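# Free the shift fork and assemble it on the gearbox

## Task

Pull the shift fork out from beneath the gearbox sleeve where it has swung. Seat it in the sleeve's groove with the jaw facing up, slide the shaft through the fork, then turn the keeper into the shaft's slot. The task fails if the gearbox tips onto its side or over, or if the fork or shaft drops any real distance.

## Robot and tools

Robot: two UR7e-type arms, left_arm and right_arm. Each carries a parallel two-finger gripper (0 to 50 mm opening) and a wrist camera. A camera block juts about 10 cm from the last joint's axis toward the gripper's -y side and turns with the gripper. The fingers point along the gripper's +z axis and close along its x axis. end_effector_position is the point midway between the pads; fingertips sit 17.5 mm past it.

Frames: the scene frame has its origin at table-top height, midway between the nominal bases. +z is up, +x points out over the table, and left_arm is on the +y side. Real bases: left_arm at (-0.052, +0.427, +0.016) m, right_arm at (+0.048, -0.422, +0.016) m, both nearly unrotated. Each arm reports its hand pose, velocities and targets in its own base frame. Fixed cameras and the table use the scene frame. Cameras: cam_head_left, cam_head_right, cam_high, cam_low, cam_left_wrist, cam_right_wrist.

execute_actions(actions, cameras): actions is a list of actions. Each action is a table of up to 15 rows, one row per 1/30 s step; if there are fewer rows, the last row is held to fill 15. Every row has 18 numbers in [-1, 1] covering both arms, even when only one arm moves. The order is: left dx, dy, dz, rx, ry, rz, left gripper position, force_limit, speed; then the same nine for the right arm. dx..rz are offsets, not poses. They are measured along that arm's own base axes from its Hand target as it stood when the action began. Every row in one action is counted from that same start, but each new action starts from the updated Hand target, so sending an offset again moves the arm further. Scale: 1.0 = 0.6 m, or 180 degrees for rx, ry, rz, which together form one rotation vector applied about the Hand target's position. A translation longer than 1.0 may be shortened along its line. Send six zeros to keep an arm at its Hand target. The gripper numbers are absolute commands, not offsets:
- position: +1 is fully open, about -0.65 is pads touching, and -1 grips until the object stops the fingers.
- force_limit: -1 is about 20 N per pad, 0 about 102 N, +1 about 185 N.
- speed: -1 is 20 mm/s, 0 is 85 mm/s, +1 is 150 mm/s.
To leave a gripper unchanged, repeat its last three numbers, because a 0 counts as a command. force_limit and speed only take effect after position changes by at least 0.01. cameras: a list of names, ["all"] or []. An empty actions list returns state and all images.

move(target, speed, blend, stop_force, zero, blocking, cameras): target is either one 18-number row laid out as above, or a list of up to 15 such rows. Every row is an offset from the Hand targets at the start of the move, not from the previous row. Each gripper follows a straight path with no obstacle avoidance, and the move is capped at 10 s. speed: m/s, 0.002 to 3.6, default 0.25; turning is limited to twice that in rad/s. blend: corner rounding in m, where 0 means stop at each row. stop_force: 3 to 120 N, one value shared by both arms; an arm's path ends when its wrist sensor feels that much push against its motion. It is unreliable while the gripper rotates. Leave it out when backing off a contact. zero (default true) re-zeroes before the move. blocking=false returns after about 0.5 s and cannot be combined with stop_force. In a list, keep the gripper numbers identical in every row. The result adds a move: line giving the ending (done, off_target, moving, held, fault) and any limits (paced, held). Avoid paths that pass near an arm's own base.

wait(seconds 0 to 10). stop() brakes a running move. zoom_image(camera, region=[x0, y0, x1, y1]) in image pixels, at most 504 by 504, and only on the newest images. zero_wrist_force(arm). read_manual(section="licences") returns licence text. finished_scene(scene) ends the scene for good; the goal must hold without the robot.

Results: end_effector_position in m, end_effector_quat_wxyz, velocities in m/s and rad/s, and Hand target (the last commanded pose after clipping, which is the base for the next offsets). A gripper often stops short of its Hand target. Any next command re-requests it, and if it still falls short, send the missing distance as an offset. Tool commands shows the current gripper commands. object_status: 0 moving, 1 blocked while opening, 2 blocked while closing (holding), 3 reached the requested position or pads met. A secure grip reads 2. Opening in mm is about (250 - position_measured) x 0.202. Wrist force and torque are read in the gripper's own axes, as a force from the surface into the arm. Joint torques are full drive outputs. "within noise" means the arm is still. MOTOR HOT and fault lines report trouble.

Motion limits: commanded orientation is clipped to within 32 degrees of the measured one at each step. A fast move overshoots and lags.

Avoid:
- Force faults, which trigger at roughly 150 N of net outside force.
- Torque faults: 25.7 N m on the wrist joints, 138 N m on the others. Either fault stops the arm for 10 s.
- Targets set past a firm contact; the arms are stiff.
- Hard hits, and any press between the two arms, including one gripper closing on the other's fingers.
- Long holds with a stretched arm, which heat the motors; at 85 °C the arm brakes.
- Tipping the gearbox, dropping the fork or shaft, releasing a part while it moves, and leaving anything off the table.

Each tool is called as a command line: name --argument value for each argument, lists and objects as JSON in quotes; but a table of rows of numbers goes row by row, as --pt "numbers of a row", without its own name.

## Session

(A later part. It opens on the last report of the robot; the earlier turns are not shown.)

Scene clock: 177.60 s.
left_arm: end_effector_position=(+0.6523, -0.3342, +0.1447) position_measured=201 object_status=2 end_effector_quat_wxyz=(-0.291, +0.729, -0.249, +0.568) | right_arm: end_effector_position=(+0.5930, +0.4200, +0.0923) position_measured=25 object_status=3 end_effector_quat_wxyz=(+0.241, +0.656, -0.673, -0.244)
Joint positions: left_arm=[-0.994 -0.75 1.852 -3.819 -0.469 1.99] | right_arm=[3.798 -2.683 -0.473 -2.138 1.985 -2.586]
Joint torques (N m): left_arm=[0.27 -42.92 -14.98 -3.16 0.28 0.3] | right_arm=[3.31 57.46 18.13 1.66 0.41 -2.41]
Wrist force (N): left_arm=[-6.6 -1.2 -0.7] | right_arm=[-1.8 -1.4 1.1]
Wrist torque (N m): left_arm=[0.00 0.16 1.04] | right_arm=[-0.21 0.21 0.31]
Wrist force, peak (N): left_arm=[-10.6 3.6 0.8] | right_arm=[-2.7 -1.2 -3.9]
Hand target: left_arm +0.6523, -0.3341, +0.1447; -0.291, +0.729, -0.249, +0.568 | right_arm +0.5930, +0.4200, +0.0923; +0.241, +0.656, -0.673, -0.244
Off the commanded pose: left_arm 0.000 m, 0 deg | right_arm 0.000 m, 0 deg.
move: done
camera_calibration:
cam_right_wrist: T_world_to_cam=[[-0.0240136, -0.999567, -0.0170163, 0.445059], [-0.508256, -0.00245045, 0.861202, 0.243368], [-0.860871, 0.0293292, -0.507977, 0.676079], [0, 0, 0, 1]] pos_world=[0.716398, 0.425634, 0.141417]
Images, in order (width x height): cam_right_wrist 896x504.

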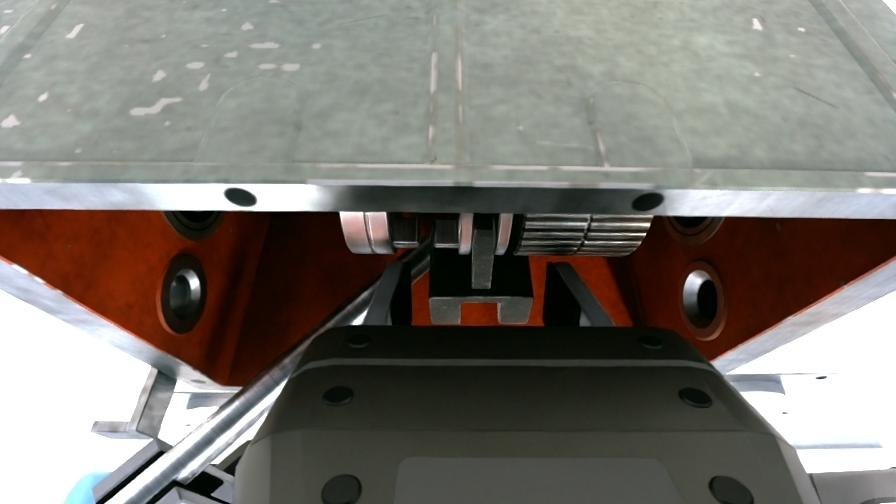

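move --pt "0 0 0 0 0 0 -1 0.4 -0.8 0 -0.0032 0 0 0 0 0.85 -0.7 -0.5" --pt "0 0 0 0 0 0 -1 0.4 -0.8 -0.0161 -0.0032 -0.0191 0 0 0 0.85 -0.7 -0.5" --speed 0.03 --stop_force 8 --cameras '["cam_right_wrist"]'

zoom_image --camera "cam_right_wrist" --region '[340, 200, 600, 330]'

Scene clock: 179.97 s.
left_arm: end_effector_position=(+0.6523, -0.3341, +0.1447) position_measured=201 object_status=2 end_effector_quat_wxyz=(-0.291, +0.729, -0.249, +0.568) | right_arm: end_effector_position=(+0.5834, +0.4181, +0.0809) position_measured=25 object_status=3 end_effector_quat_wxyz=(+0.241, +0.656, -0.673, -0.244)
Joint positions: left_arm=[-0.994 -0.75 1.852 -3.819 -0.469 1.99] | right_arm=[3.803 -2.641 -0.585 -2.066 1.987 -2.581]
Joint torques (N m): left_arm=[5.13 -44.21 -10.65 -3.3 -0.31 0.91] | right_arm=[11.97 69.94 13.16 2.41 2.79 2.51]
Wrist force (N): left_arm=[-9.5 4.1 -0.8] | right_arm=[1.5 -1.2 -4.8]
Wrist torque (N m): left_arm=[-0.02 0.14 1.29] | right_arm=[-0.25 0.14 0.20]
Wrist force, peak (N): left_arm=[-9.7 4.5 -0.8] | right_arm=[1.5 -1.2 -4.8]
Hand target: left_arm +0.6523, -0.3341, +0.1447; -0.291, +0.729, -0.249, +0.568 | right_arm +0.5834, +0.4181, +0.0809; +0.241, +0.656, -0.673, -0.244
Off the commanded pose: left_arm 0.000 m, 0 deg | right_arm 0.000 m, 0 deg.
move: done
camera_calibration:
cam_right_wrist: T_world_to_cam=[[-0.0240136, -0.999567, -0.0170163, 0.442734], [-0.508256, -0.00245045, 0.861202, 0.248388], [-0.860871, 0.0293292, -0.507977, 0.662029], [0, 0, 0, 1]] pos_world=[0.706798, 0.423734, 0.129917]
Images, in order (width x height): cam_right_wrist 896x504.

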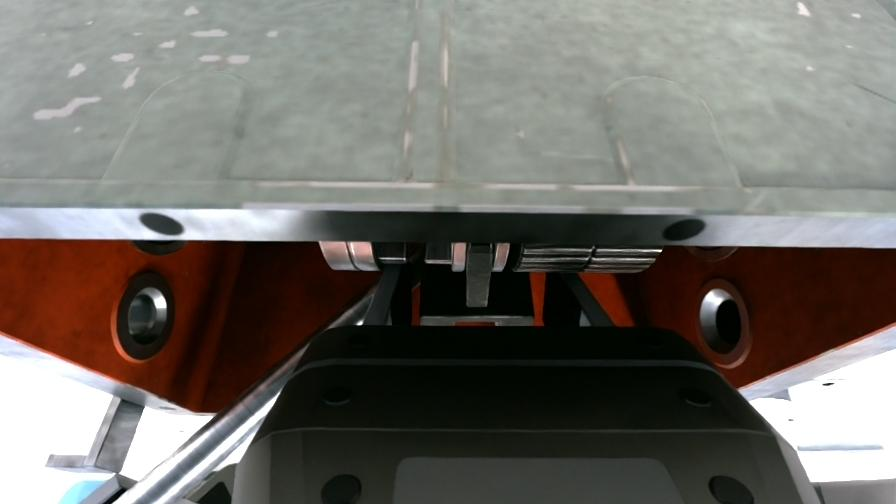

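Scaled by 1.938 from the camera's 896x504 image, which has a finer 1280x720 frame.

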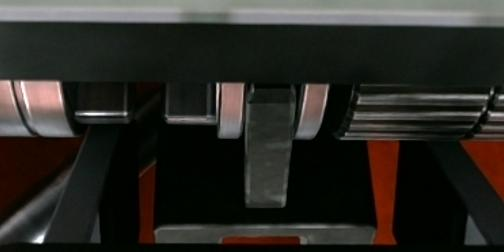

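move --target '[0,0,0,0,0,0,-1,0.4,-0.8,0.0032,0,0.0038,0,0,0,0.85,-0.7,-0.5]' --speed 0.03

Scene clock: 180.93 s.
left_arm: end_effector_position=(+0.6523, -0.3341, +0.1447) position_measured=201 object_status=2 end_effector_quat_wxyz=(-0.291, +0.729, -0.249, +0.568) | right_arm: end_effector_position=(+0.5853, +0.4181, +0.0831) position_measured=25 object_status=3 end_effector_quat_wxyz=(+0.241, +0.656, -0.673, -0.244)
Joint positions: left_arm=[-0.994 -0.75 1.852 -3.819 -0.469 1.99] | right_arm=[3.802 -2.647 -0.566 -2.079 1.987 -2.582]
Joint torques (N m): left_arm=[5.2 -44.9 -14.69 -3.28 0.57 0.86] | right_arm=[-8.94 53.7 34.74 0.01 -0.93 -2.75]
Wrist force (N): left_arm=[-5.5 1.6 -0.2] | right_arm=[-2.1 -1.2 1.1]
Wrist torque (N m): left_arm=[-0.02 0.17 0.93] | right_arm=[-0.18 0.26 0.32]
Wrist force, peak (N): left_arm=[-10.4 4.1 -0.6] | right_arm=[1.5 -1.1 -4.8]
Hand target: left_arm +0.6523, -0.3341, +0.1447; -0.291, +0.729, -0.249, +0.568 | right_arm +0.5853, +0.4181, +0.0831; +0.241, +0.656, -0.673, -0.244
Off the commanded pose: left_arm 0.000 m, 0 deg | right_arm 0.000 m, 0 deg.
move: done

execute_actions --actions '[[[0,0,0,0,0,0,-1,0.4,-0.8,0,0,0,0,0,0,-1,-0.3,-1]],[[0,0,0,0,0,0,-1,0.4,-0.8,0,0,0,0,0,0,-1,-0.3,-1]],[[0,0,0,0,0,0,-1,0.4,-0.8,0,0,0,0,0,0,-1,-0.3,-1]]]' --cameras '["cam_right_wrist"]'

Scene clock: 183.30 s.
left_arm: end_effector_position=(+0.6523, -0.3341, +0.1447) position_measured=201 object_status=2 end_effector_quat_wxyz=(-0.291, +0.729, -0.249, +0.568) | right_arm: end_effector_position=(+0.5853, +0.4181, +0.0832) position_measured=76 object_status=2 end_effector_quat_wxyz=(+0.241, +0.656, -0.673, -0.244)
Joint positions: left_arm=[-0.994 -0.75 1.852 -3.819 -0.469 1.99] | right_arm=[3.802 -2.647 -0.566 -2.079 1.987 -2.582]
Joint torques (N m): left_arm=[5.12 -45.79 -22.84 -3.36 1.94 0.89] | right_arm=[-8.85 54.28 20.78 -0.42 -1.1 -1.14]
Wrist force (N): left_arm=[-4.9 2.1 -0.2] | right_arm=[-9.4 -2.3 0.2]
Wrist torque (N m): left_arm=[-0.07 0.14 0.87] | right_arm=[-0.18 0.18 0.17]
Wrist force, peak (N): left_arm=[-6.2 1.9 -0.1] | right_arm=[-9.7 -2.4 0.5]
Hand target: left_arm +0.6523, -0.3341, +0.1447; -0.291, +0.729, -0.249, +0.568 | right_arm +0.5853, +0.4181, +0.0831; +0.241, +0.656, -0.673, -0.244
Off the commanded pose: left_arm 0.000 m, 0 deg | right_arm 0.000 m, 0 deg.
Step readings (end_effector_position of left_arm | right_arm):
0: (+0.6523, -0.3341, +0.1447) | (+0.5853, +0.4181, +0.0831)
1: (+0.6523, -0.3341, +0.1447) | (+0.5853, +0.4181, +0.0831)
2: (+0.6523, -0.3341, +0.1447) | (+0.5853, +0.4181, +0.0831)
4: (+0.6523, -0.3341, +0.1447) | (+0.5853, +0.4181, +0.0831)
8: (+0.6523, -0.3341, +0.1447) | (+0.5853, +0.4181, +0.0831)
15: (+0.6523, -0.3341, +0.1447) | (+0.5853, +0.4181, +0.0832)
16: (+0.6523, -0.3341, +0.1447) | (+0.5853, +0.4181, +0.0832)
17: (+0.6523, -0.3341, +0.1447) | (+0.5853, +0.4181, +0.0832)
19: (+0.6523, -0.3341, +0.1447) | (+0.5853, +0.4181, +0.0832)
23: (+0.6523, -0.3341, +0.1447) | (+0.5853, +0.4181, +0.0832)
30: (+0.6523, -0.3341, +0.1447) | (+0.5853, +0.4181, +0.0832)
31: (+0.6523, -0.3341, +0.1447) | (+0.5853, +0.4181, +0.0832)
32: (+0.6523, -0.3341, +0.1447) | (+0.5853, +0.4181, +0.0832)
34: (+0.6523, -0.3341, +0.1447) | (+0.5853, +0.4181, +0.0832)
38: (+0.6523, -0.3341, +0.1447) | (+0.5853, +0.4181, +0.0832)
45: (+0.6523, -0.3341, +0.1447) | (+0.5853, +0.4181, +0.0832)
camera_calibration:
cam_right_wrist: T_world_to_cam=[[-0.0240152, -0.999567, -0.0170178, 0.44282], [-0.508301, -0.00244948, 0.861176, 0.247407], [-0.860845, 0.0293314, -0.508022, 0.66482], [0, 0, 0, 1]] pos_world=[0.708698, 0.423734, 0.132217]
Images, in order (width x height): cam_right_wrist 896x504.

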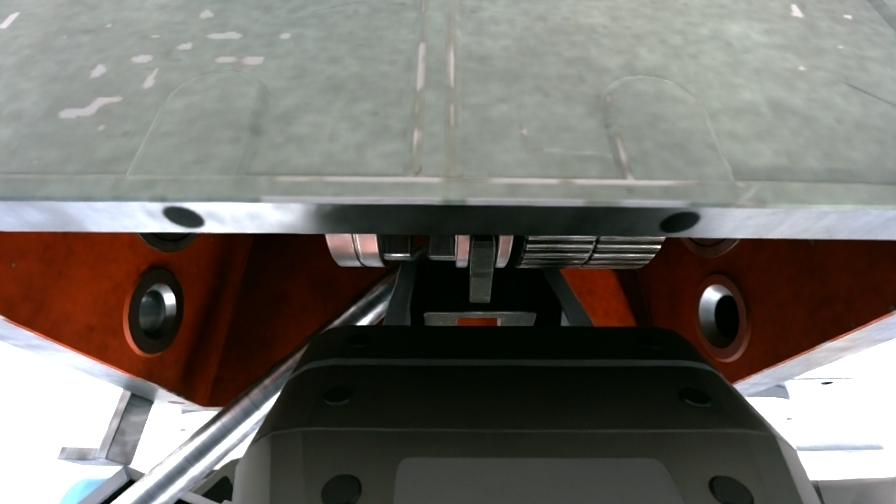

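zoom_image --camera "cam_right_wrist" --region '[300, 220, 660, 400]'

Scaled by 1.400 from the camera's 896x504 image, which has a finer 1280x720 frame.

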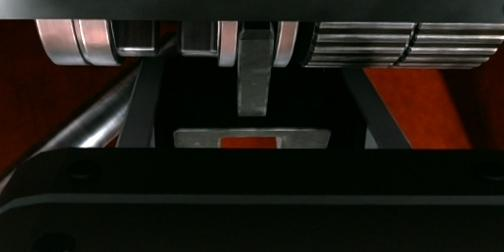

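move --target '[0.0,0.01,0.0,0,0,0,-1,0.4,-0.8,0,0,0,0,0,0,-1,-0.3,-1]' --speed 0.02

move --target '[0.0025,0.0589,0.0589,0,0,0,-1,0.4,-0.8,0,0,0,0,0,0,-1,-0.3,-1]' --speed 0.04 --cameras '["cam_right_wrist","cam_head_left"]'

Scene clock: 184.23 s.
left_arm: end_effector_position=(+0.6523, -0.3282, +0.1447) position_measured=201 object_status=2 end_effector_quat_wxyz=(-0.291, +0.729, -0.249, +0.568) | right_arm: end_effector_position=(+0.5853, +0.4181, +0.0831) position_measured=76 object_status=2 end_effector_quat_wxyz=(+0.241, +0.656, -0.673, -0.244)
Joint positions: left_arm=[-0.988 -0.753 1.863 -3.832 -0.474 1.995] | right_arm=[3.802 -2.647 -0.566 -2.079 1.987 -2.582]
Joint torques (N m): left_arm=[8.32 -52.27 -2.85 -4.01 -0.48 1.8] | right_arm=[-10.57 55.45 18.28 -0.36 -1.13 -0.24]
Wrist force (N): left_arm=[-0.9 2.8 0.7] | right_arm=[-9.6 -2.2 1.8]
Wrist torque (N m): left_arm=[0.02 0.17 0.35] | right_arm=[-0.18 0.17 0.21]
Wrist force, peak (N): left_arm=[-5.0 3.0 -0.3] | right_arm=[-9.8 -2.3 1.8]
Hand target: left_arm +0.6523, -0.3281, +0.1447; -0.291, +0.729, -0.249, +0.568 | right_arm +0.5853, +0.4181, +0.0831; +0.241, +0.656, -0.673, -0.244
Off the commanded pose: left_arm 0.000 m, 0 deg | right_arm 0.000 m, 0 deg.
move: done

Scene clock: 185.83 s.
left_arm: end_effector_position=(+0.6538, -0.2928, +0.1800) position_measured=201 object_status=2 end_effector_quat_wxyz=(-0.291, +0.729, -0.249, +0.568) | right_arm: end_effector_position=(+0.5853, +0.4181, +0.0831) position_measured=76 object_status=2 end_effector_quat_wxyz=(+0.241, +0.656, -0.673, -0.244)
Joint positions: left_arm=[-0.946 -0.851 1.933 -3.834 -0.513 2.03] | right_arm=[3.802 -2.647 -0.566 -2.079 1.987 -2.582]
Joint torques (N m): left_arm=[8.83 -50.08 -3.65 -1.07 -0.65 2.02] | right_arm=[-9.63 57.85 17.81 -0.1 -0.85 1.19]
Wrist force (N): left_arm=[-1.0 2.8 0.7] | right_arm=[-9.7 -2.3 1.8]
Wrist torque (N m): left_arm=[0.04 0.21 0.35] | right_arm=[-0.20 0.18 0.21]
Wrist force, peak (N): left_arm=[-0.9 3.5 0.4] | right_arm=[-9.8 -2.3 1.9]
Hand target: left_arm +0.6538, -0.2928, +0.1800; -0.291, +0.729, -0.249, +0.568 | right_arm +0.5853, +0.4181, +0.0831; +0.241, +0.656, -0.673, -0.244
Off the commanded pose: left_arm 0.000 m, 0 deg | right_arm 0.000 m, 0 deg.
move: done
camera_calibration:
cam_right_wrist: T_world_to_cam=[[-0.0240136, -0.999567, -0.0170163, 0.442819], [-0.508256, -0.00245045, 0.861202, 0.247373], [-0.860871, 0.0293292, -0.507977, 0.664833], [0, 0, 0, 1]] pos_world=[0.708698, 0.423734, 0.132217]
Images, in order (width x height): cam_head_left 896x504, cam_right_wrist 896x504.

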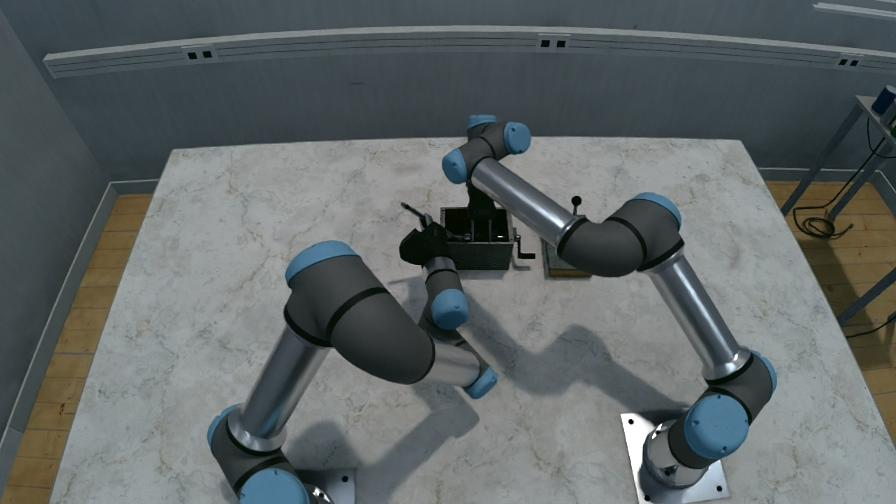

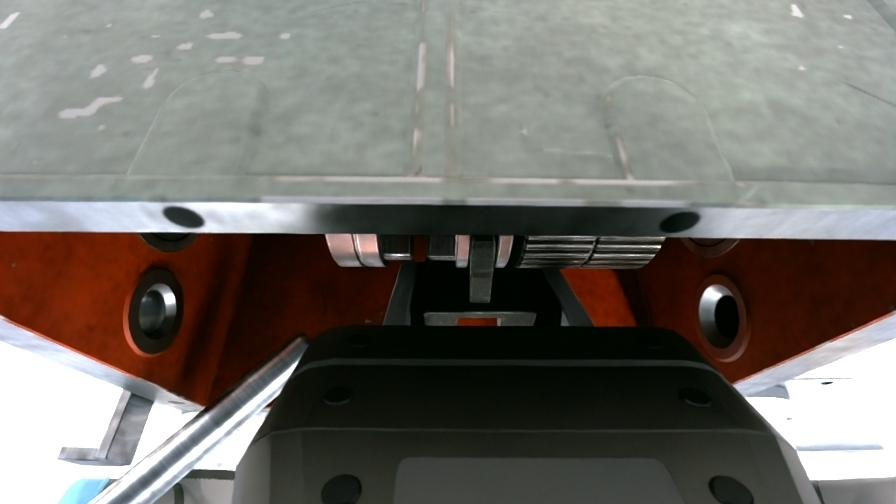

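move --target '[0.0048,0.1,0.1,0,0,0,-1,0.4,-0.8,0,0.0007,0,0,0,0,-1,-0.3,-1]' --speed 0.06

Scene clock: 188.57 s.
left_arm: end_effector_position=(+0.6567, -0.2328, +0.2400) position_measured=201 object_status=2 end_effector_quat_wxyz=(-0.291, +0.729, -0.249, +0.568) | right_arm: end_effector_position=(+0.5853, +0.4185, +0.0831) position_measured=76 object_status=2 end_effector_quat_wxyz=(+0.241, +0.656, -0.673, -0.244)
Joint positions: left_arm=[-0.865 -1.019 2.02 -3.8 -0.588 2.085] | right_arm=[3.802 -2.648 -0.565 -2.08 1.987 -2.582]
Joint torques (N m): left_arm=[8.64 -45.96 -6.38 -1.03 -0.75 1.97] | right_arm=[10.45 54.33 33.62 0.3 1.71 2.47]
Wrist force (N): left_arm=[-1.2 2.6 0.7] | right_arm=[0.3 -0.1 1.9]
Wrist torque (N m): left_arm=[-0.01 0.23 0.33] | right_arm=[-0.17 0.19 0.37]
Wrist force, peak (N): left_arm=[-1.1 3.8 0.3] | right_arm=[-9.8 -2.4 1.8]
Hand target: left_arm +0.6567, -0.2328, +0.2400; -0.291, +0.729, -0.249, +0.568 | right_arm +0.5853, +0.4185, +0.0831; +0.241, +0.656, -0.673, -0.244
Off the commanded pose: left_arm 0.000 m, 0 deg | right_arm 0.000 m, 0 deg.
move: done

move --target '[0,0,0,0,0,0,-1,0.4,-0.8,0.00483,0,0.00583,0,0,0,-1,-0.3,-1]' --speed 0.015 --cameras '["cam_right_wrist"]'

zoom_image --camera "cam_right_wrist" --region '[300, 220, 660, 400]'

Scene clock: 189.57 s.
left_arm: end_effector_position=(+0.6567, -0.2328, +0.2400) position_measured=201 object_status=2 end_effector_quat_wxyz=(-0.291, +0.729, -0.249, +0.568) | right_arm: end_effector_position=(+0.5882, +0.4185, +0.0866) position_measured=76 object_status=2 end_effector_quat_wxyz=(+0.241, +0.656, -0.673, -0.244)
Joint positions: left_arm=[-0.865 -1.02 2.02 -3.8 -0.588 2.085] | right_arm=[3.8 -2.659 -0.535 -2.1 1.986 -2.584]
Joint torques (N m): left_arm=[9.13 -45.73 -5.8 -1.16 -0.77 1.9] | right_arm=[-9.45 55.79 34.05 -0.1 -0.86 -2.5]
Wrist force (N): left_arm=[-0.6 3.0 0.5] | right_arm=[-4.0 -0.7 4.6]
Wrist torque (N m): left_arm=[0.05 0.14 0.32] | right_arm=[-0.23 0.15 0.29]
Wrist force, peak (N): left_arm=[-1.1 3.0 0.9] | right_arm=[-6.2 -6.1 6.6]
Hand target: left_arm +0.6567, -0.2328, +0.2400; -0.291, +0.729, -0.249, +0.568 | right_arm +0.5882, +0.4185, +0.0866; +0.241, +0.656, -0.673, -0.244
Off the commanded pose: left_arm 0.000 m, 0 deg | right_arm 0.000 m, 0 deg.
move: done
camera_calibration:
cam_right_wrist: T_world_to_cam=[[-0.0240152, -0.999567, -0.0170178, 0.443349], [-0.508301, -0.00244948, 0.861176, 0.245868], [-0.860845, 0.0293314, -0.508022, 0.669082], [0, 0, 0, 1]] pos_world=[0.711598, 0.424134, 0.135717]
Images, in order (width x height): cam_right_wrist 896x504.

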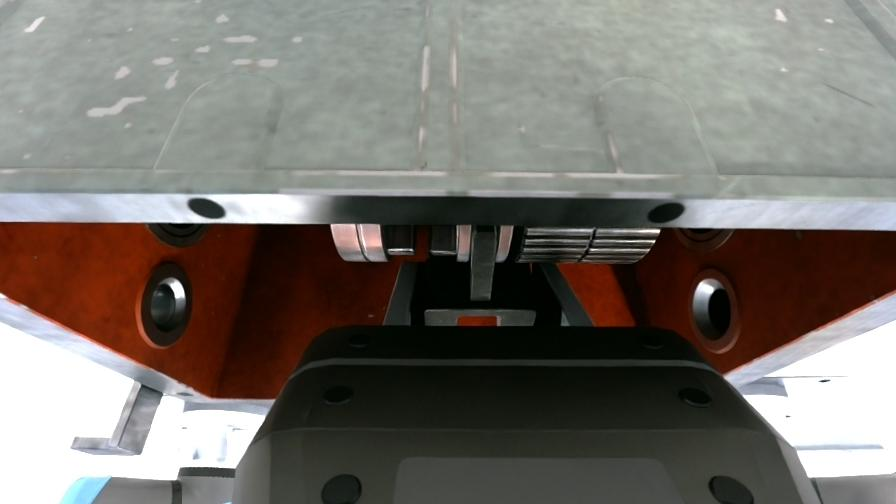

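Scaled by 1.400 from the camera's 896x504 image, which has a finer 1280x720 frame.

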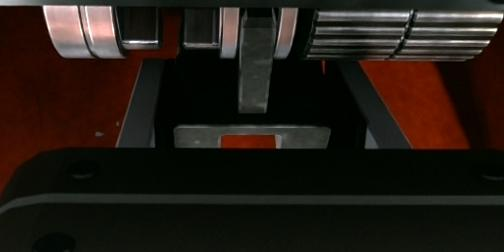

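move --pt "0 0 0 0 0 0 -1 0.4 -0.8 0.00533 0 0.00517 0 0 0 -1 -0.3 -1" --pt "0 0 0 0 0 0 -1 0.4 -0.8 0.01133 0 0.00983 0 0 0 -1 -0.3 -1" --speed 0.015 --blend 0.001 --cameras '["cam_right_wrist"]'

zoom_image --camera "cam_right_wrist" --region '[300, 200, 660, 400]'

Scene clock: 190.77 s.
left_arm: end_effector_position=(+0.6567, -0.2328, +0.2400) position_measured=201 object_status=2 end_effector_quat_wxyz=(-0.291, +0.729, -0.249, +0.568) | right_arm: end_effector_position=(+0.5950, +0.4185, +0.0925) position_measured=76 object_status=2 end_effector_quat_wxyz=(+0.241, +0.656, -0.673, -0.244)
Joint positions: left_arm=[-0.865 -1.02 2.02 -3.8 -0.588 2.085] | right_arm=[3.795 -2.688 -0.462 -2.145 1.983 -2.588]
Joint torques (N m): left_arm=[9.39 -45.63 -5.56 -1.15 -0.75 1.91] | right_arm=[-11.23 58.53 35.83 -0.18 -0.65 -2.53]
Wrist force (N): left_arm=[-0.8 2.7 0.7] | right_arm=[-2.0 -4.3 6.4]
Wrist torque (N m): left_arm=[0.01 0.17 0.33] | right_arm=[-0.27 0.24 0.31]
Wrist force, peak (N): left_arm=[-1.2 3.0 0.9] | right_arm=[-2.7 -5.3 6.8]
Hand target: left_arm +0.6567, -0.2328, +0.2400; -0.291, +0.729, -0.249, +0.568 | right_arm +0.5950, +0.4185, +0.0925; +0.241, +0.656, -0.673, -0.244
Off the commanded pose: left_arm 0.000 m, 0 deg | right_arm 0.000 m, 0 deg.
move: done
camera_calibration:
cam_right_wrist: T_world_to_cam=[[-0.0241009, -0.999564, -0.0170691, 0.443681], [-0.508301, -0.00245008, 0.861176, 0.244244], [-0.860842, 0.0294314, -0.50802, 0.677889], [0, 0, 0, 1]] pos_world=[0.718398, 0.424134, 0.141617]
Images, in order (width x height): cam_right_wrist 896x504.

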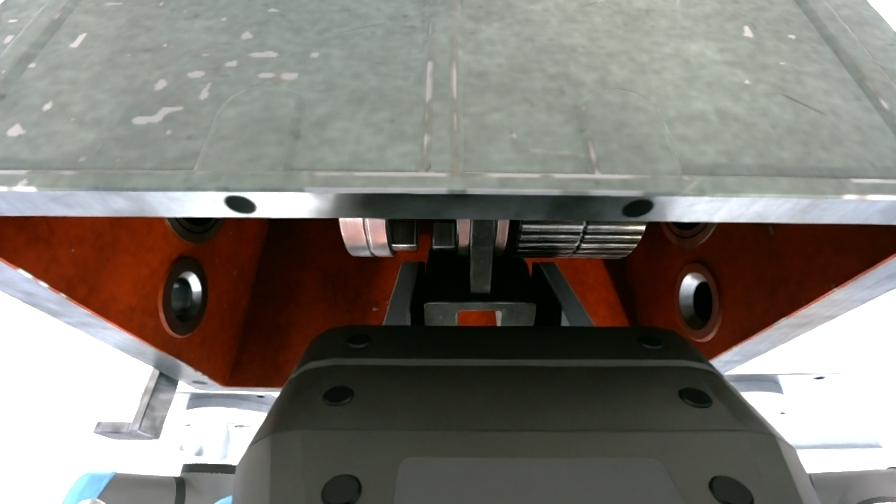

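Scaled by 1.400 from the camera's 896x504 image, which has a finer 1280x720 frame.

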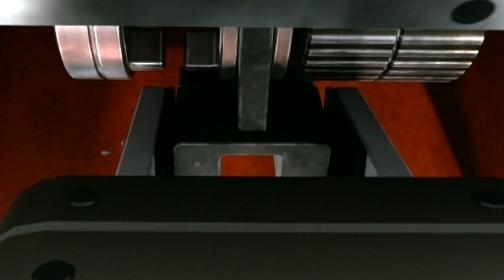

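move --pt "0 0 0 0 0 0 -1 0.4 -0.8 0.00633 0 0.004 0 0 0 -1 -0.3 -1" --pt "0 0 0 0 0 0 -1 0.4 -0.8 0.013 0 0.00725 0 0 0 -1 -0.3 -1" --speed 0.015 --blend 0.001 --cameras '["cam_right_wrist"]'

zoom_image --camera "cam_right_wrist" --region '[300, 200, 660, 400]'

Scene clock: 192.10 s.
left_arm: end_effector_position=(+0.6567, -0.2328, +0.2400) position_measured=201 object_status=2 end_effector_quat_wxyz=(-0.291, +0.729, -0.249, +0.568) | right_arm: end_effector_position=(+0.6028, +0.4185, +0.0969) position_measured=76 object_status=2 end_effector_quat_wxyz=(+0.241, +0.656, -0.673, -0.244)
Joint positions: left_arm=[-0.865 -1.02 2.02 -3.8 -0.588 2.085] | right_arm=[3.79 -2.73 -0.368 -2.2 1.98 -2.593]
Joint torques (N m): left_arm=[9.17 -45.23 -5.21 -1.14 -0.77 1.84] | right_arm=[-7.65 58.74 35.94 0.99 0.21 -2.79]
Wrist force (N): left_arm=[-0.9 2.9 0.8] | right_arm=[1.4 -3.3 6.6]
Wrist torque (N m): left_arm=[0.03 0.18 0.32] | right_arm=[-0.30 0.28 0.42]
Wrist force, peak (N): left_arm=[-0.9 3.3 0.9] | right_arm=[-2.1 -4.5 7.1]
Hand target: left_arm +0.6567, -0.2328, +0.2400; -0.291, +0.729, -0.249, +0.568 | right_arm +0.6028, +0.4185, +0.0969; +0.241, +0.656, -0.673, -0.244
Off the commanded pose: left_arm 0.000 m, 0 deg | right_arm 0.000 m, 0 deg.
move: done
camera_calibration:
cam_right_wrist: T_world_to_cam=[[-0.0240994, -0.999564, -0.0170686, 0.443941], [-0.508375, -0.00244781, 0.861132, 0.244565], [-0.860799, 0.02943, -0.508094, 0.686768], [0, 0, 0, 1]] pos_world=[0.726198, 0.424134, 0.145917]
Images, in order (width x height): cam_right_wrist 896x504.

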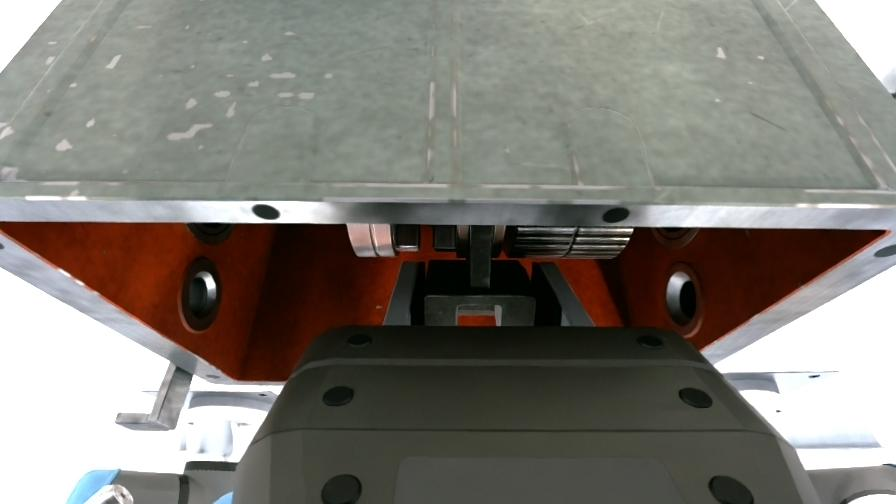

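Scaled by 1.400 from the camera's 896x504 image, which has a finer 1280x720 frame.

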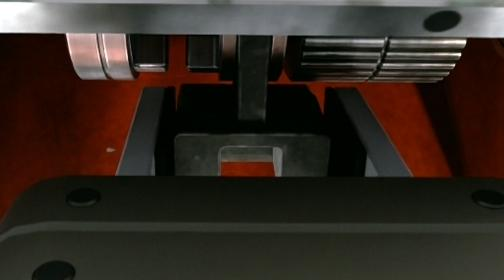

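move --pt "0 0 0 0 0 0 -1 0.4 -0.8 0.007 0 0.00258 0 0 0 -1 -0.3 -1" --pt "0 0 0 0 0 0 -1 0.4 -0.8 0.01433 0 0.00442 0 0 0 -1 -0.3 -1" --speed 0.015 --blend 0.001 --cameras '["cam_right_wrist"]'

zoom_image --camera "cam_right_wrist" --region '[300, 200, 660, 400]'

Scene clock: 193.37 s.
left_arm: end_effector_position=(+0.6567, -0.2328, +0.2400) position_measured=201 object_status=2 end_effector_quat_wxyz=(-0.291, +0.729, -0.249, +0.568) | right_arm: end_effector_position=(+0.6114, +0.4185, +0.0995) position_measured=76 object_status=2 end_effector_quat_wxyz=(+0.241, +0.656, -0.673, -0.244)
Joint positions: left_arm=[-0.865 -1.02 2.02 -3.8 -0.588 2.085] | right_arm=[3.784 -2.792 -0.234 -2.273 1.977 -2.599]
Joint torques (N m): left_arm=[8.99 -45.82 -5.61 -1.18 -0.75 1.73] | right_arm=[-6.51 59.57 35.48 1.42 0.53 -2.79]
Wrist force (N): left_arm=[-1.0 2.8 0.8] | right_arm=[3.7 -2.0 6.9]
Wrist torque (N m): left_arm=[0.02 0.19 0.32] | right_arm=[-0.29 0.36 0.50]
Wrist force, peak (N): left_arm=[-1.3 3.0 0.8] | right_arm=[3.6 -2.0 7.0]
Hand target: left_arm +0.6567, -0.2328, +0.2400; -0.291, +0.729, -0.249, +0.568 | right_arm +0.6114, +0.4185, +0.0995; +0.241, +0.656, -0.673, -0.244
Off the commanded pose: left_arm 0.000 m, 0 deg | right_arm 0.000 m, 0 deg.
move: done
camera_calibration:
cam_right_wrist: T_world_to_cam=[[-0.0241823, -0.999561, -0.0171217, 0.444262], [-0.508449, -0.00244897, 0.861089, 0.246674], [-0.860753, 0.0295286, -0.508166, 0.695478], [0, 0, 0, 1]] pos_world=[0.734798, 0.424134, 0.148617]
Images, in order (width x height): cam_right_wrist 896x504.

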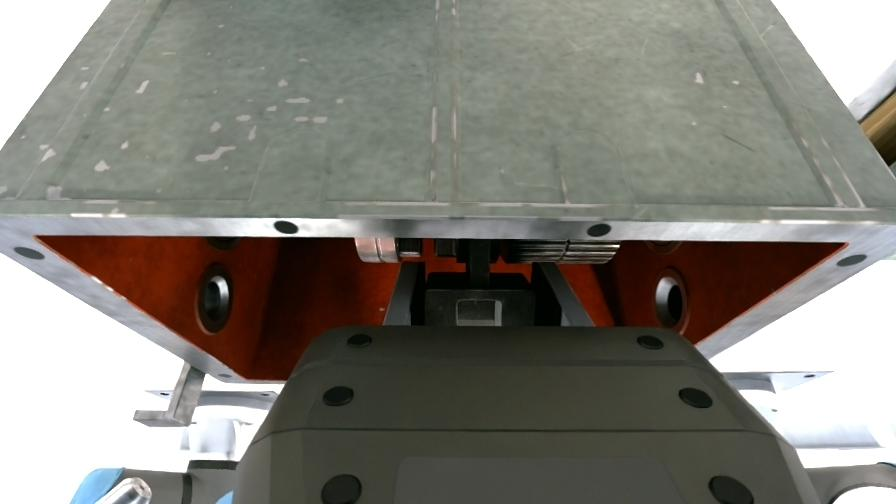

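Scaled by 1.400 from the camera's 896x504 image, which has a finer 1280x720 frame.

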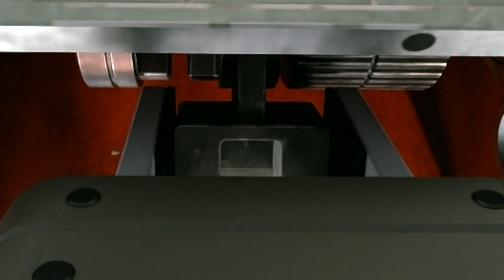

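move --pt "0 0 0 0 0 0 -1 0.4 -0.8 0.00743 0 0.00105 0 0 0 -1 -0.3 -1" --pt "0 0 0 0 0 0 -1 0.4 -0.8 0.01493 0 0.00132 0 0 0 -1 -0.3 -1" --speed 0.015 --blend 0.001 --cameras '["cam_right_wrist"]'

zoom_image --camera "cam_right_wrist" --region '[300, 220, 660, 420]'

Scene clock: 194.60 s.
left_arm: end_effector_position=(+0.6567, -0.2328, +0.2400) position_measured=201 object_status=2 end_effector_quat_wxyz=(-0.291, +0.729, -0.249, +0.568) | right_arm: end_effector_position=(+0.6197, +0.4182, +0.1002) position_measured=76 object_status=2 end_effector_quat_wxyz=(+0.237, +0.656, -0.674, -0.243)
Joint positions: left_arm=[-0.865 -1.02 2.02 -3.8 -0.588 2.085] | right_arm=[3.777 -2.888 -0.035 -2.37 1.974 -2.601]
Joint torques (N m): left_arm=[8.54 -45.38 -5.88 -1.17 -0.75 1.75] | right_arm=[-6.45 61.39 35.04 1.39 1.11 2.49]
Wrist force (N): left_arm=[-0.9 2.2 0.7] | right_arm=[3.5 -0.8 6.8]
Wrist torque (N m): left_arm=[-0.08 0.18 0.31] | right_arm=[-0.22 0.41 0.50]
Wrist force, peak (N): left_arm=[-1.1 3.0 1.1] | right_arm=[3.7 -1.6 7.5]
Hand target: left_arm +0.6567, -0.2328, +0.2400; -0.291, +0.729, -0.249, +0.568 | right_arm +0.6204, +0.4185, +0.1003; +0.241, +0.656, -0.673, -0.244
Off the commanded pose: left_arm 0.000 m, 0 deg | right_arm 0.001 m, 0 deg.
elbow stopped short (right arm): the move would have taken joint 3 (elbow) straighter than the controller allows.
move: done
camera_calibration:
cam_right_wrist: T_world_to_cam=[[-0.026974, -0.99942, -0.0207835, 0.446149], [-0.513789, -0.00397366, 0.857907, 0.254627], [-0.857492, 0.0338195, -0.513384, 0.699656], [0, 0, 0, 1]] pos_world=[0.742809, 0.42324, 0.150018]
Images, in order (width x height): cam_right_wrist 896x504.

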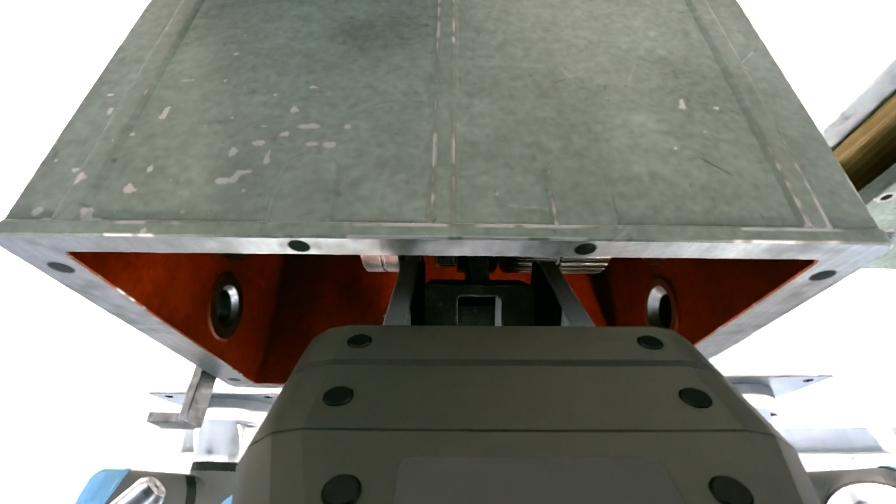

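Scaled by 1.400 from the camera's 896x504 image, which has a finer 1280x720 frame.

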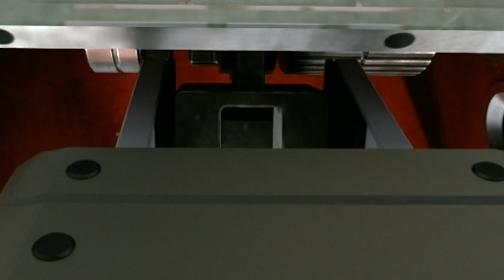

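move --pt "0 0 0 0 0 0 -1 0.4 -0.8 -0.0026 0 0.00383 0 -0.0556 0 -1 -0.3 -1" --pt "0 0 0 0 0 0 -1 0.4 -0.8 -0.0055 0 0.0072 0 -0.1111 0 -1 -0.3 -1" --speed 0.04 --blend 0.001 --cameras '["cam_right_wrist"]'

zoom_image --camera "cam_right_wrist" --region '[300, 220, 660, 420]'

Scene clock: 200.23 s.
left_arm: end_effector_position=(+0.6567, -0.2328, +0.2400) position_measured=201 object_status=2 end_effector_quat_wxyz=(-0.291, +0.729, -0.249, +0.568) | right_arm: end_effector_position=(+0.6171, +0.4185, +0.1047) position_measured=76 object_status=2 end_effector_quat_wxyz=(+0.121, +0.688, -0.704, -0.126)
Joint positions: left_arm=[-0.865 -1.02 2.02 -3.8 -0.588 2.085] | right_arm=[3.837 -2.441 -0.86 -1.678 1.802 -2.454]
Joint torques (N m): left_arm=[8.95 -45.6 -5.97 -1.25 -0.63 1.45] | right_arm=[11.9 72.24 19.66 5.72 0.45 2.38]
Wrist force (N): left_arm=[-1.3 2.7 0.7] | right_arm=[6.2 1.0 4.9]
Wrist torque (N m): left_arm=[0.01 0.24 0.32] | right_arm=[-0.10 0.49 0.37]
Wrist force, peak (N): left_arm=[-1.1 3.0 0.8] | right_arm=[4.4 -2.7 8.1]
Hand target: left_arm +0.6567, -0.2328, +0.2400; -0.291, +0.729, -0.249, +0.568 | right_arm +0.6171, +0.4185, +0.1047; +0.121, +0.688, -0.704, -0.126
Off the commanded pose: left_arm 0.000 m, 0 deg | right_arm 0.000 m, 0 deg.
move: done
camera_calibration:
cam_right_wrist: T_world_to_cam=[[-0.0167488, -0.999567, -0.0242012, 0.440615], [-0.772095, -0.00244933, 0.635503, 0.431456], [-0.635287, 0.0293296, -0.771719, 0.591452], [0, 0, 0, 1]] pos_world=[0.716246, 0.424134, 0.192907]
Images, in order (width x height): cam_right_wrist 896x504.

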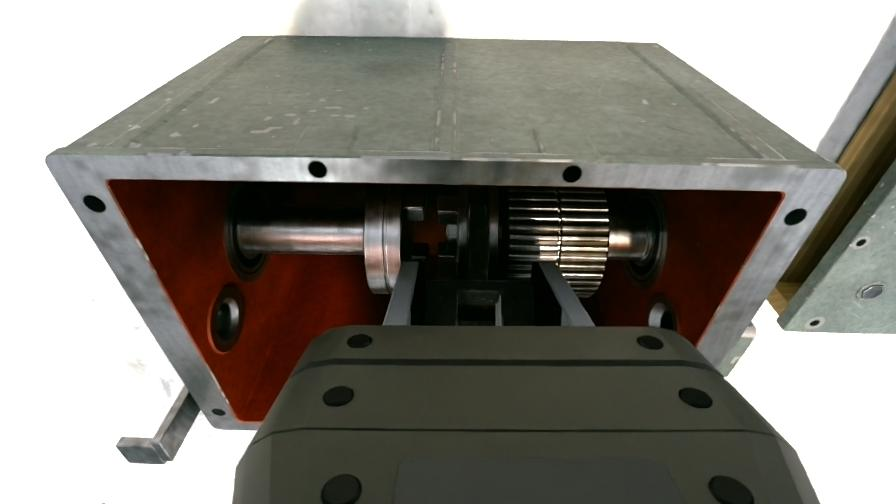

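Scaled by 1.400 from the camera's 896x504 image, which has a finer 1280x720 frame.

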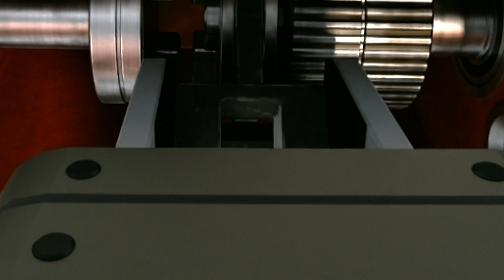

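move --pt "0 0 0 0 0 0 -1 0.4 -0.8 0.00748 -0.0004 -0.0005 0 0 0 -1 -0.3 -1" --pt "0 0 0 0 0 0 -1 0.4 -0.8 0.01487 -0.0004 -0.0018 0 0 0 -1 -0.3 -1" --speed 0.015 --blend 0.001 --cameras '["cam_right_wrist"]'

zoom_image --camera "cam_right_wrist" --region '[300, 180, 660, 380]'

Scene clock: 201.43 s.
left_arm: end_effector_position=(+0.6567, -0.2328, +0.2400) position_measured=201 object_status=2 end_effector_quat_wxyz=(-0.291, +0.729, -0.249, +0.568) | right_arm: end_effector_position=(+0.6260, +0.4183, +0.1036) position_measured=76 object_status=2 end_effector_quat_wxyz=(+0.121, +0.688, -0.704, -0.126)
Joint positions: left_arm=[-0.865 -1.02 2.02 -3.8 -0.588 2.085] | right_arm=[3.83 -2.466 -0.817 -1.698 1.8 -2.462]
Joint torques (N m): left_arm=[8.63 -45.26 -5.72 -1.09 -0.62 1.48] | right_arm=[-6.86 52.82 37.53 2.94 -0.17 -2.54]
Wrist force (N): left_arm=[-0.8 2.5 0.6] | right_arm=[4.7 2.2 5.2]
Wrist torque (N m): left_arm=[-0.02 0.16 0.33] | right_arm=[-0.11 0.47 0.41]
Wrist force, peak (N): left_arm=[-1.0 3.1 0.8] | right_arm=[6.4 2.2 5.3]
Hand target: left_arm +0.6567, -0.2328, +0.2400; -0.291, +0.729, -0.249, +0.568 | right_arm +0.6260, +0.4183, +0.1036; +0.121, +0.688, -0.704, -0.126
Off the commanded pose: left_arm 0.000 m, 0 deg | right_arm 0.000 m, 0 deg.
move: done
camera_calibration:
cam_right_wrist: T_world_to_cam=[[-0.0167451, -0.999567, -0.0242034, 0.440538], [-0.772184, -0.00244949, 0.635394, 0.439048], [-0.635178, 0.0293292, -0.771809, 0.596279], [0, 0, 0, 1]] pos_world=[0.725146, 0.423934, 0.191907]
Images, in order (width x height): cam_right_wrist 896x504.

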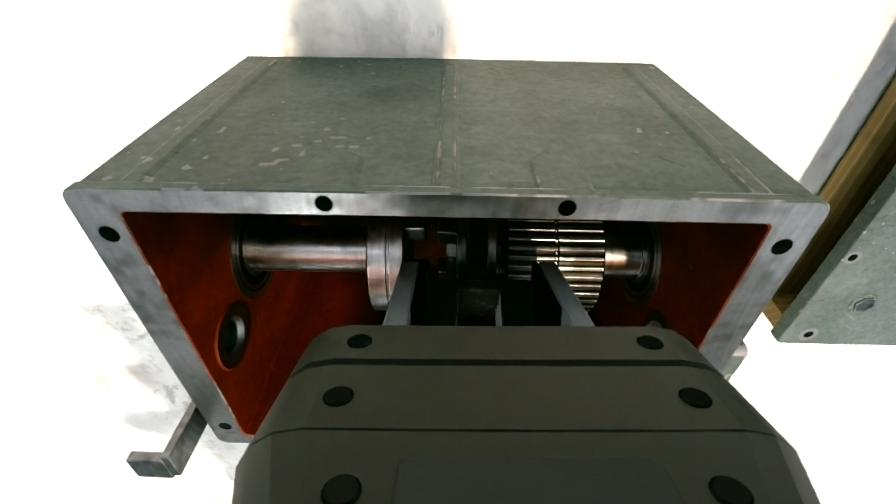

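Scaled by 1.400 from the camera's 896x504 image, which has a finer 1280x720 frame.

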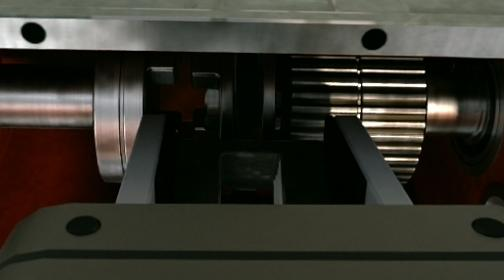

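move --target '[0,0,0,0,0,0,-1,0.4,-0.8,0.006,-0.0002,-0.00167,0,0,0,-1,-0.3,-1]' --speed 0.015 --cameras '["all"]'

zoom_image --camera "cam_high" --region '[350, 180, 550, 330]'

zoom_image --camera "cam_head_left" --region '[400, 180, 560, 290]'

Scene clock: 203.43 s.
left_arm: end_effector_position=(+0.6567, -0.2328, +0.2400) position_measured=201 object_status=2 end_effector_quat_wxyz=(-0.291, +0.729, -0.249, +0.568) | right_arm: end_effector_position=(+0.6296, +0.4182, +0.1026) position_measured=76 object_status=2 end_effector_quat_wxyz=(+0.121, +0.688, -0.704, -0.126)
Joint positions: left_arm=[-0.865 -1.02 2.02 -3.8 -0.588 2.085] | right_arm=[3.827 -2.476 -0.8 -1.705 1.799 -2.464]
Joint torques (N m): left_arm=[8.74 -45.18 -5.88 -1.24 -0.7 1.39] | right_arm=[-8.01 52.65 38.38 3.02 -0.57 -2.83]
Wrist force (N): left_arm=[-0.7 2.5 0.8] | right_arm=[4.8 2.5 4.5]
Wrist torque (N m): left_arm=[-0.02 0.15 0.32] | right_arm=[-0.09 0.42 0.38]
Wrist force, peak (N): left_arm=[-1.1 2.9 0.9] | right_arm=[5.1 2.5 5.3]
Hand target: left_arm +0.6567, -0.2328, +0.2400; -0.291, +0.729, -0.249, +0.568 | right_arm +0.6296, +0.4182, +0.1026; +0.121, +0.688, -0.704, -0.126
Off the commanded pose: left_arm 0.000 m, 0 deg | right_arm 0.000 m, 0 deg.
move: done
camera_calibration:
cam_left_wrist: T_world_to_cam=[[0.223482, -0.685116, 0.693305, -0.464578], [-0.378964, -0.716407, -0.585788, 0.233892], [0.898021, -0.131824, -0.419738, -0.384155], [0, 0, 0, 1]] pos_world=[0.537441, -0.201369, 0.297861]
cam_right_wrist: T_world_to_cam=[[-0.0167451, -0.999567, -0.0242034, 0.440474], [-0.772184, -0.00244949, 0.635394, 0.442463], [-0.635178, 0.0293292, -0.771809, 0.597797], [0, 0, 0, 1]] pos_world=[0.728746, 0.423834, 0.190907]

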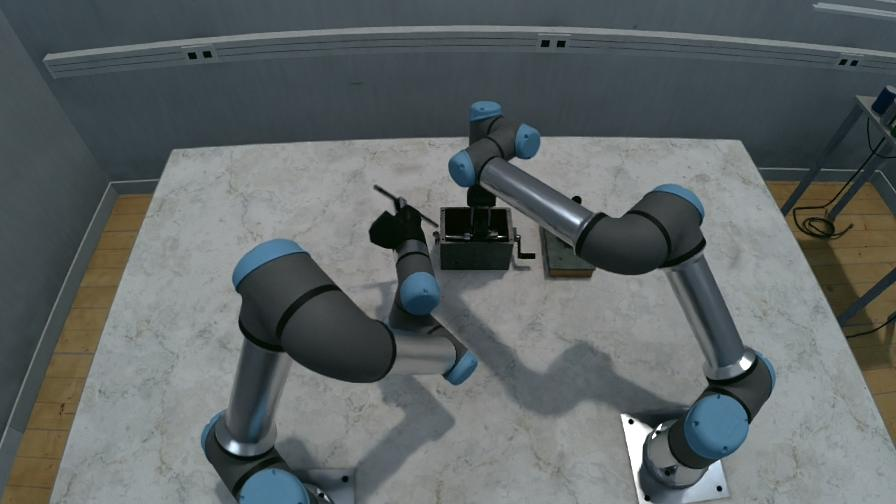

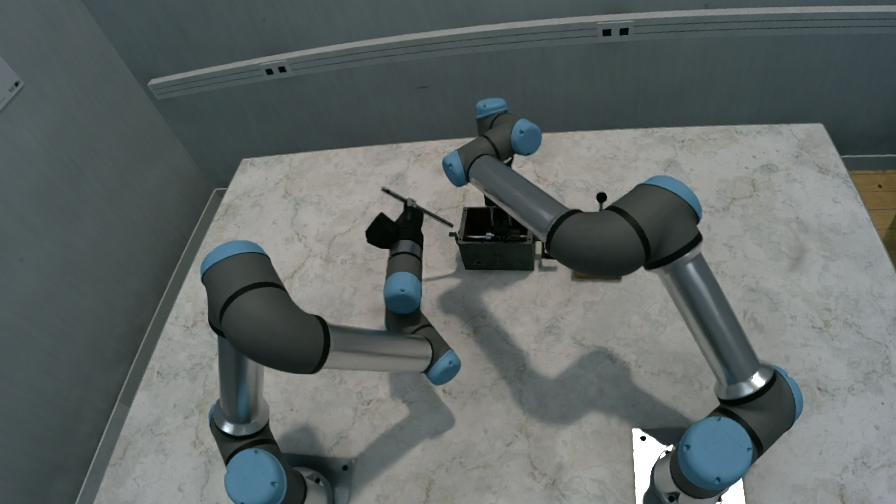

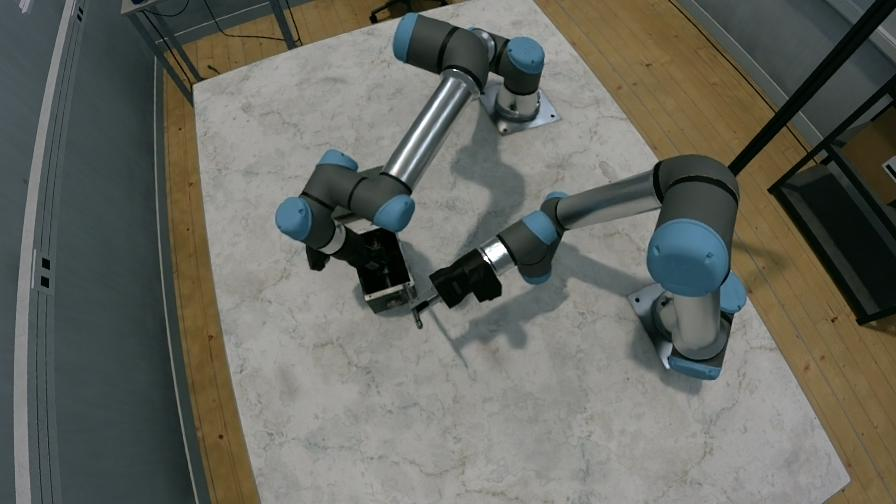

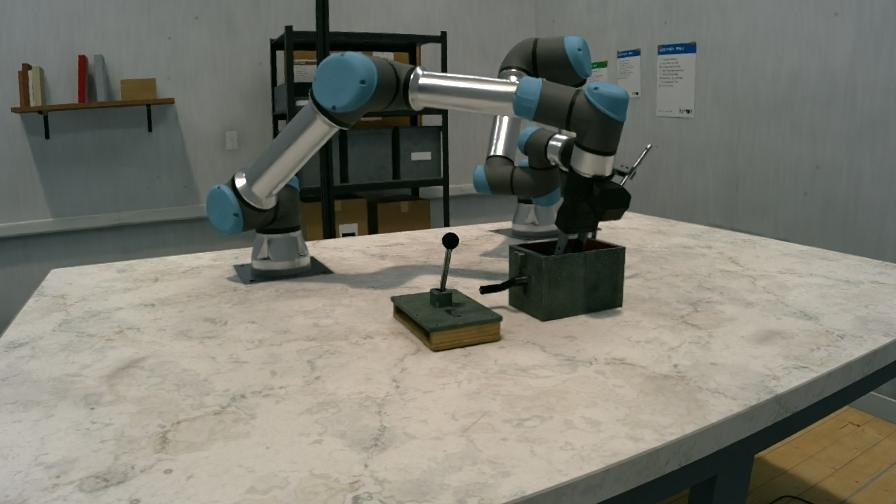

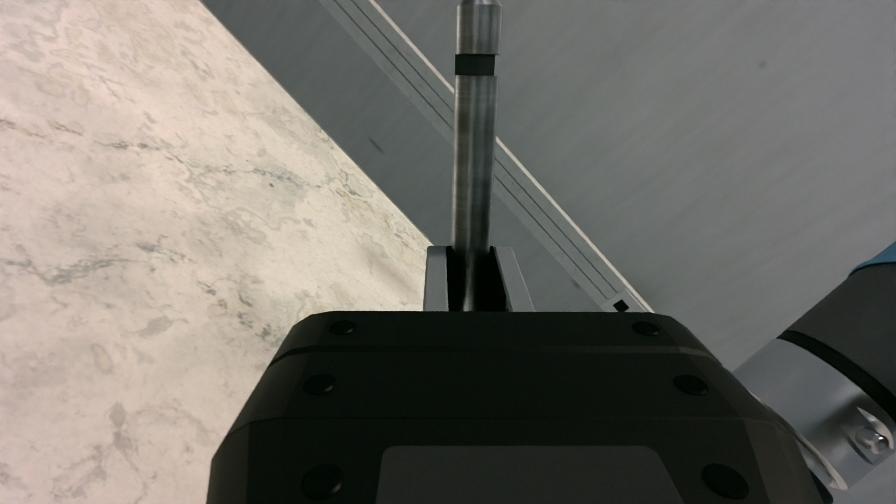

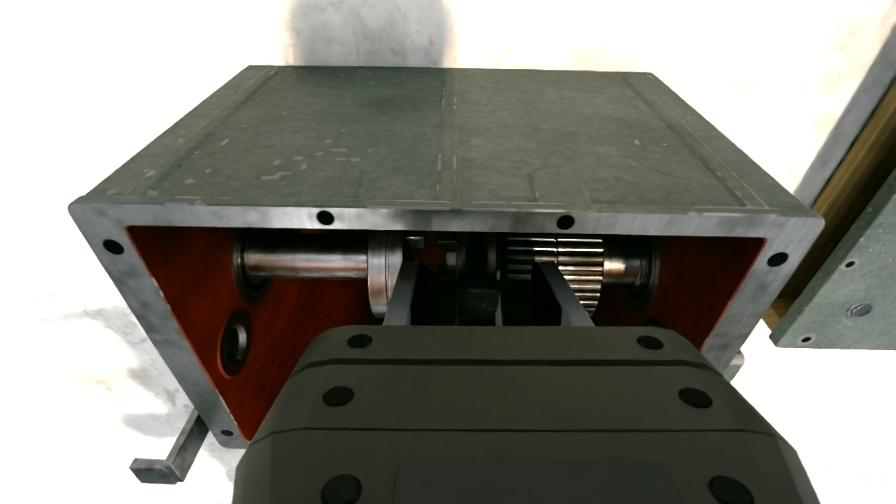

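Scaled by 2.520 from the camera's 896x504 image, which has a finer 1280x720 frame.

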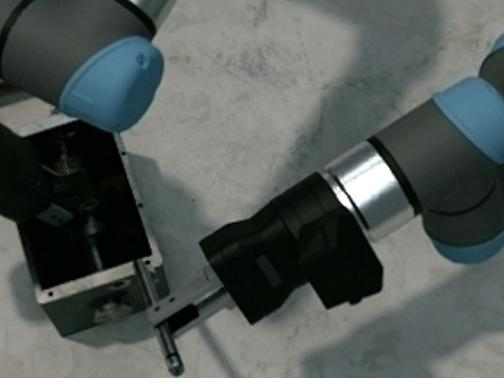

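Scaled by 3.150 from the camera's 896x504 image, which has a finer 1280x720 frame.

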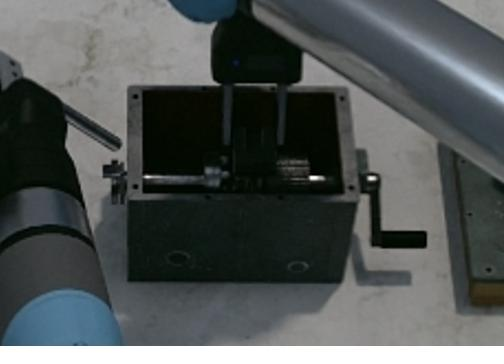

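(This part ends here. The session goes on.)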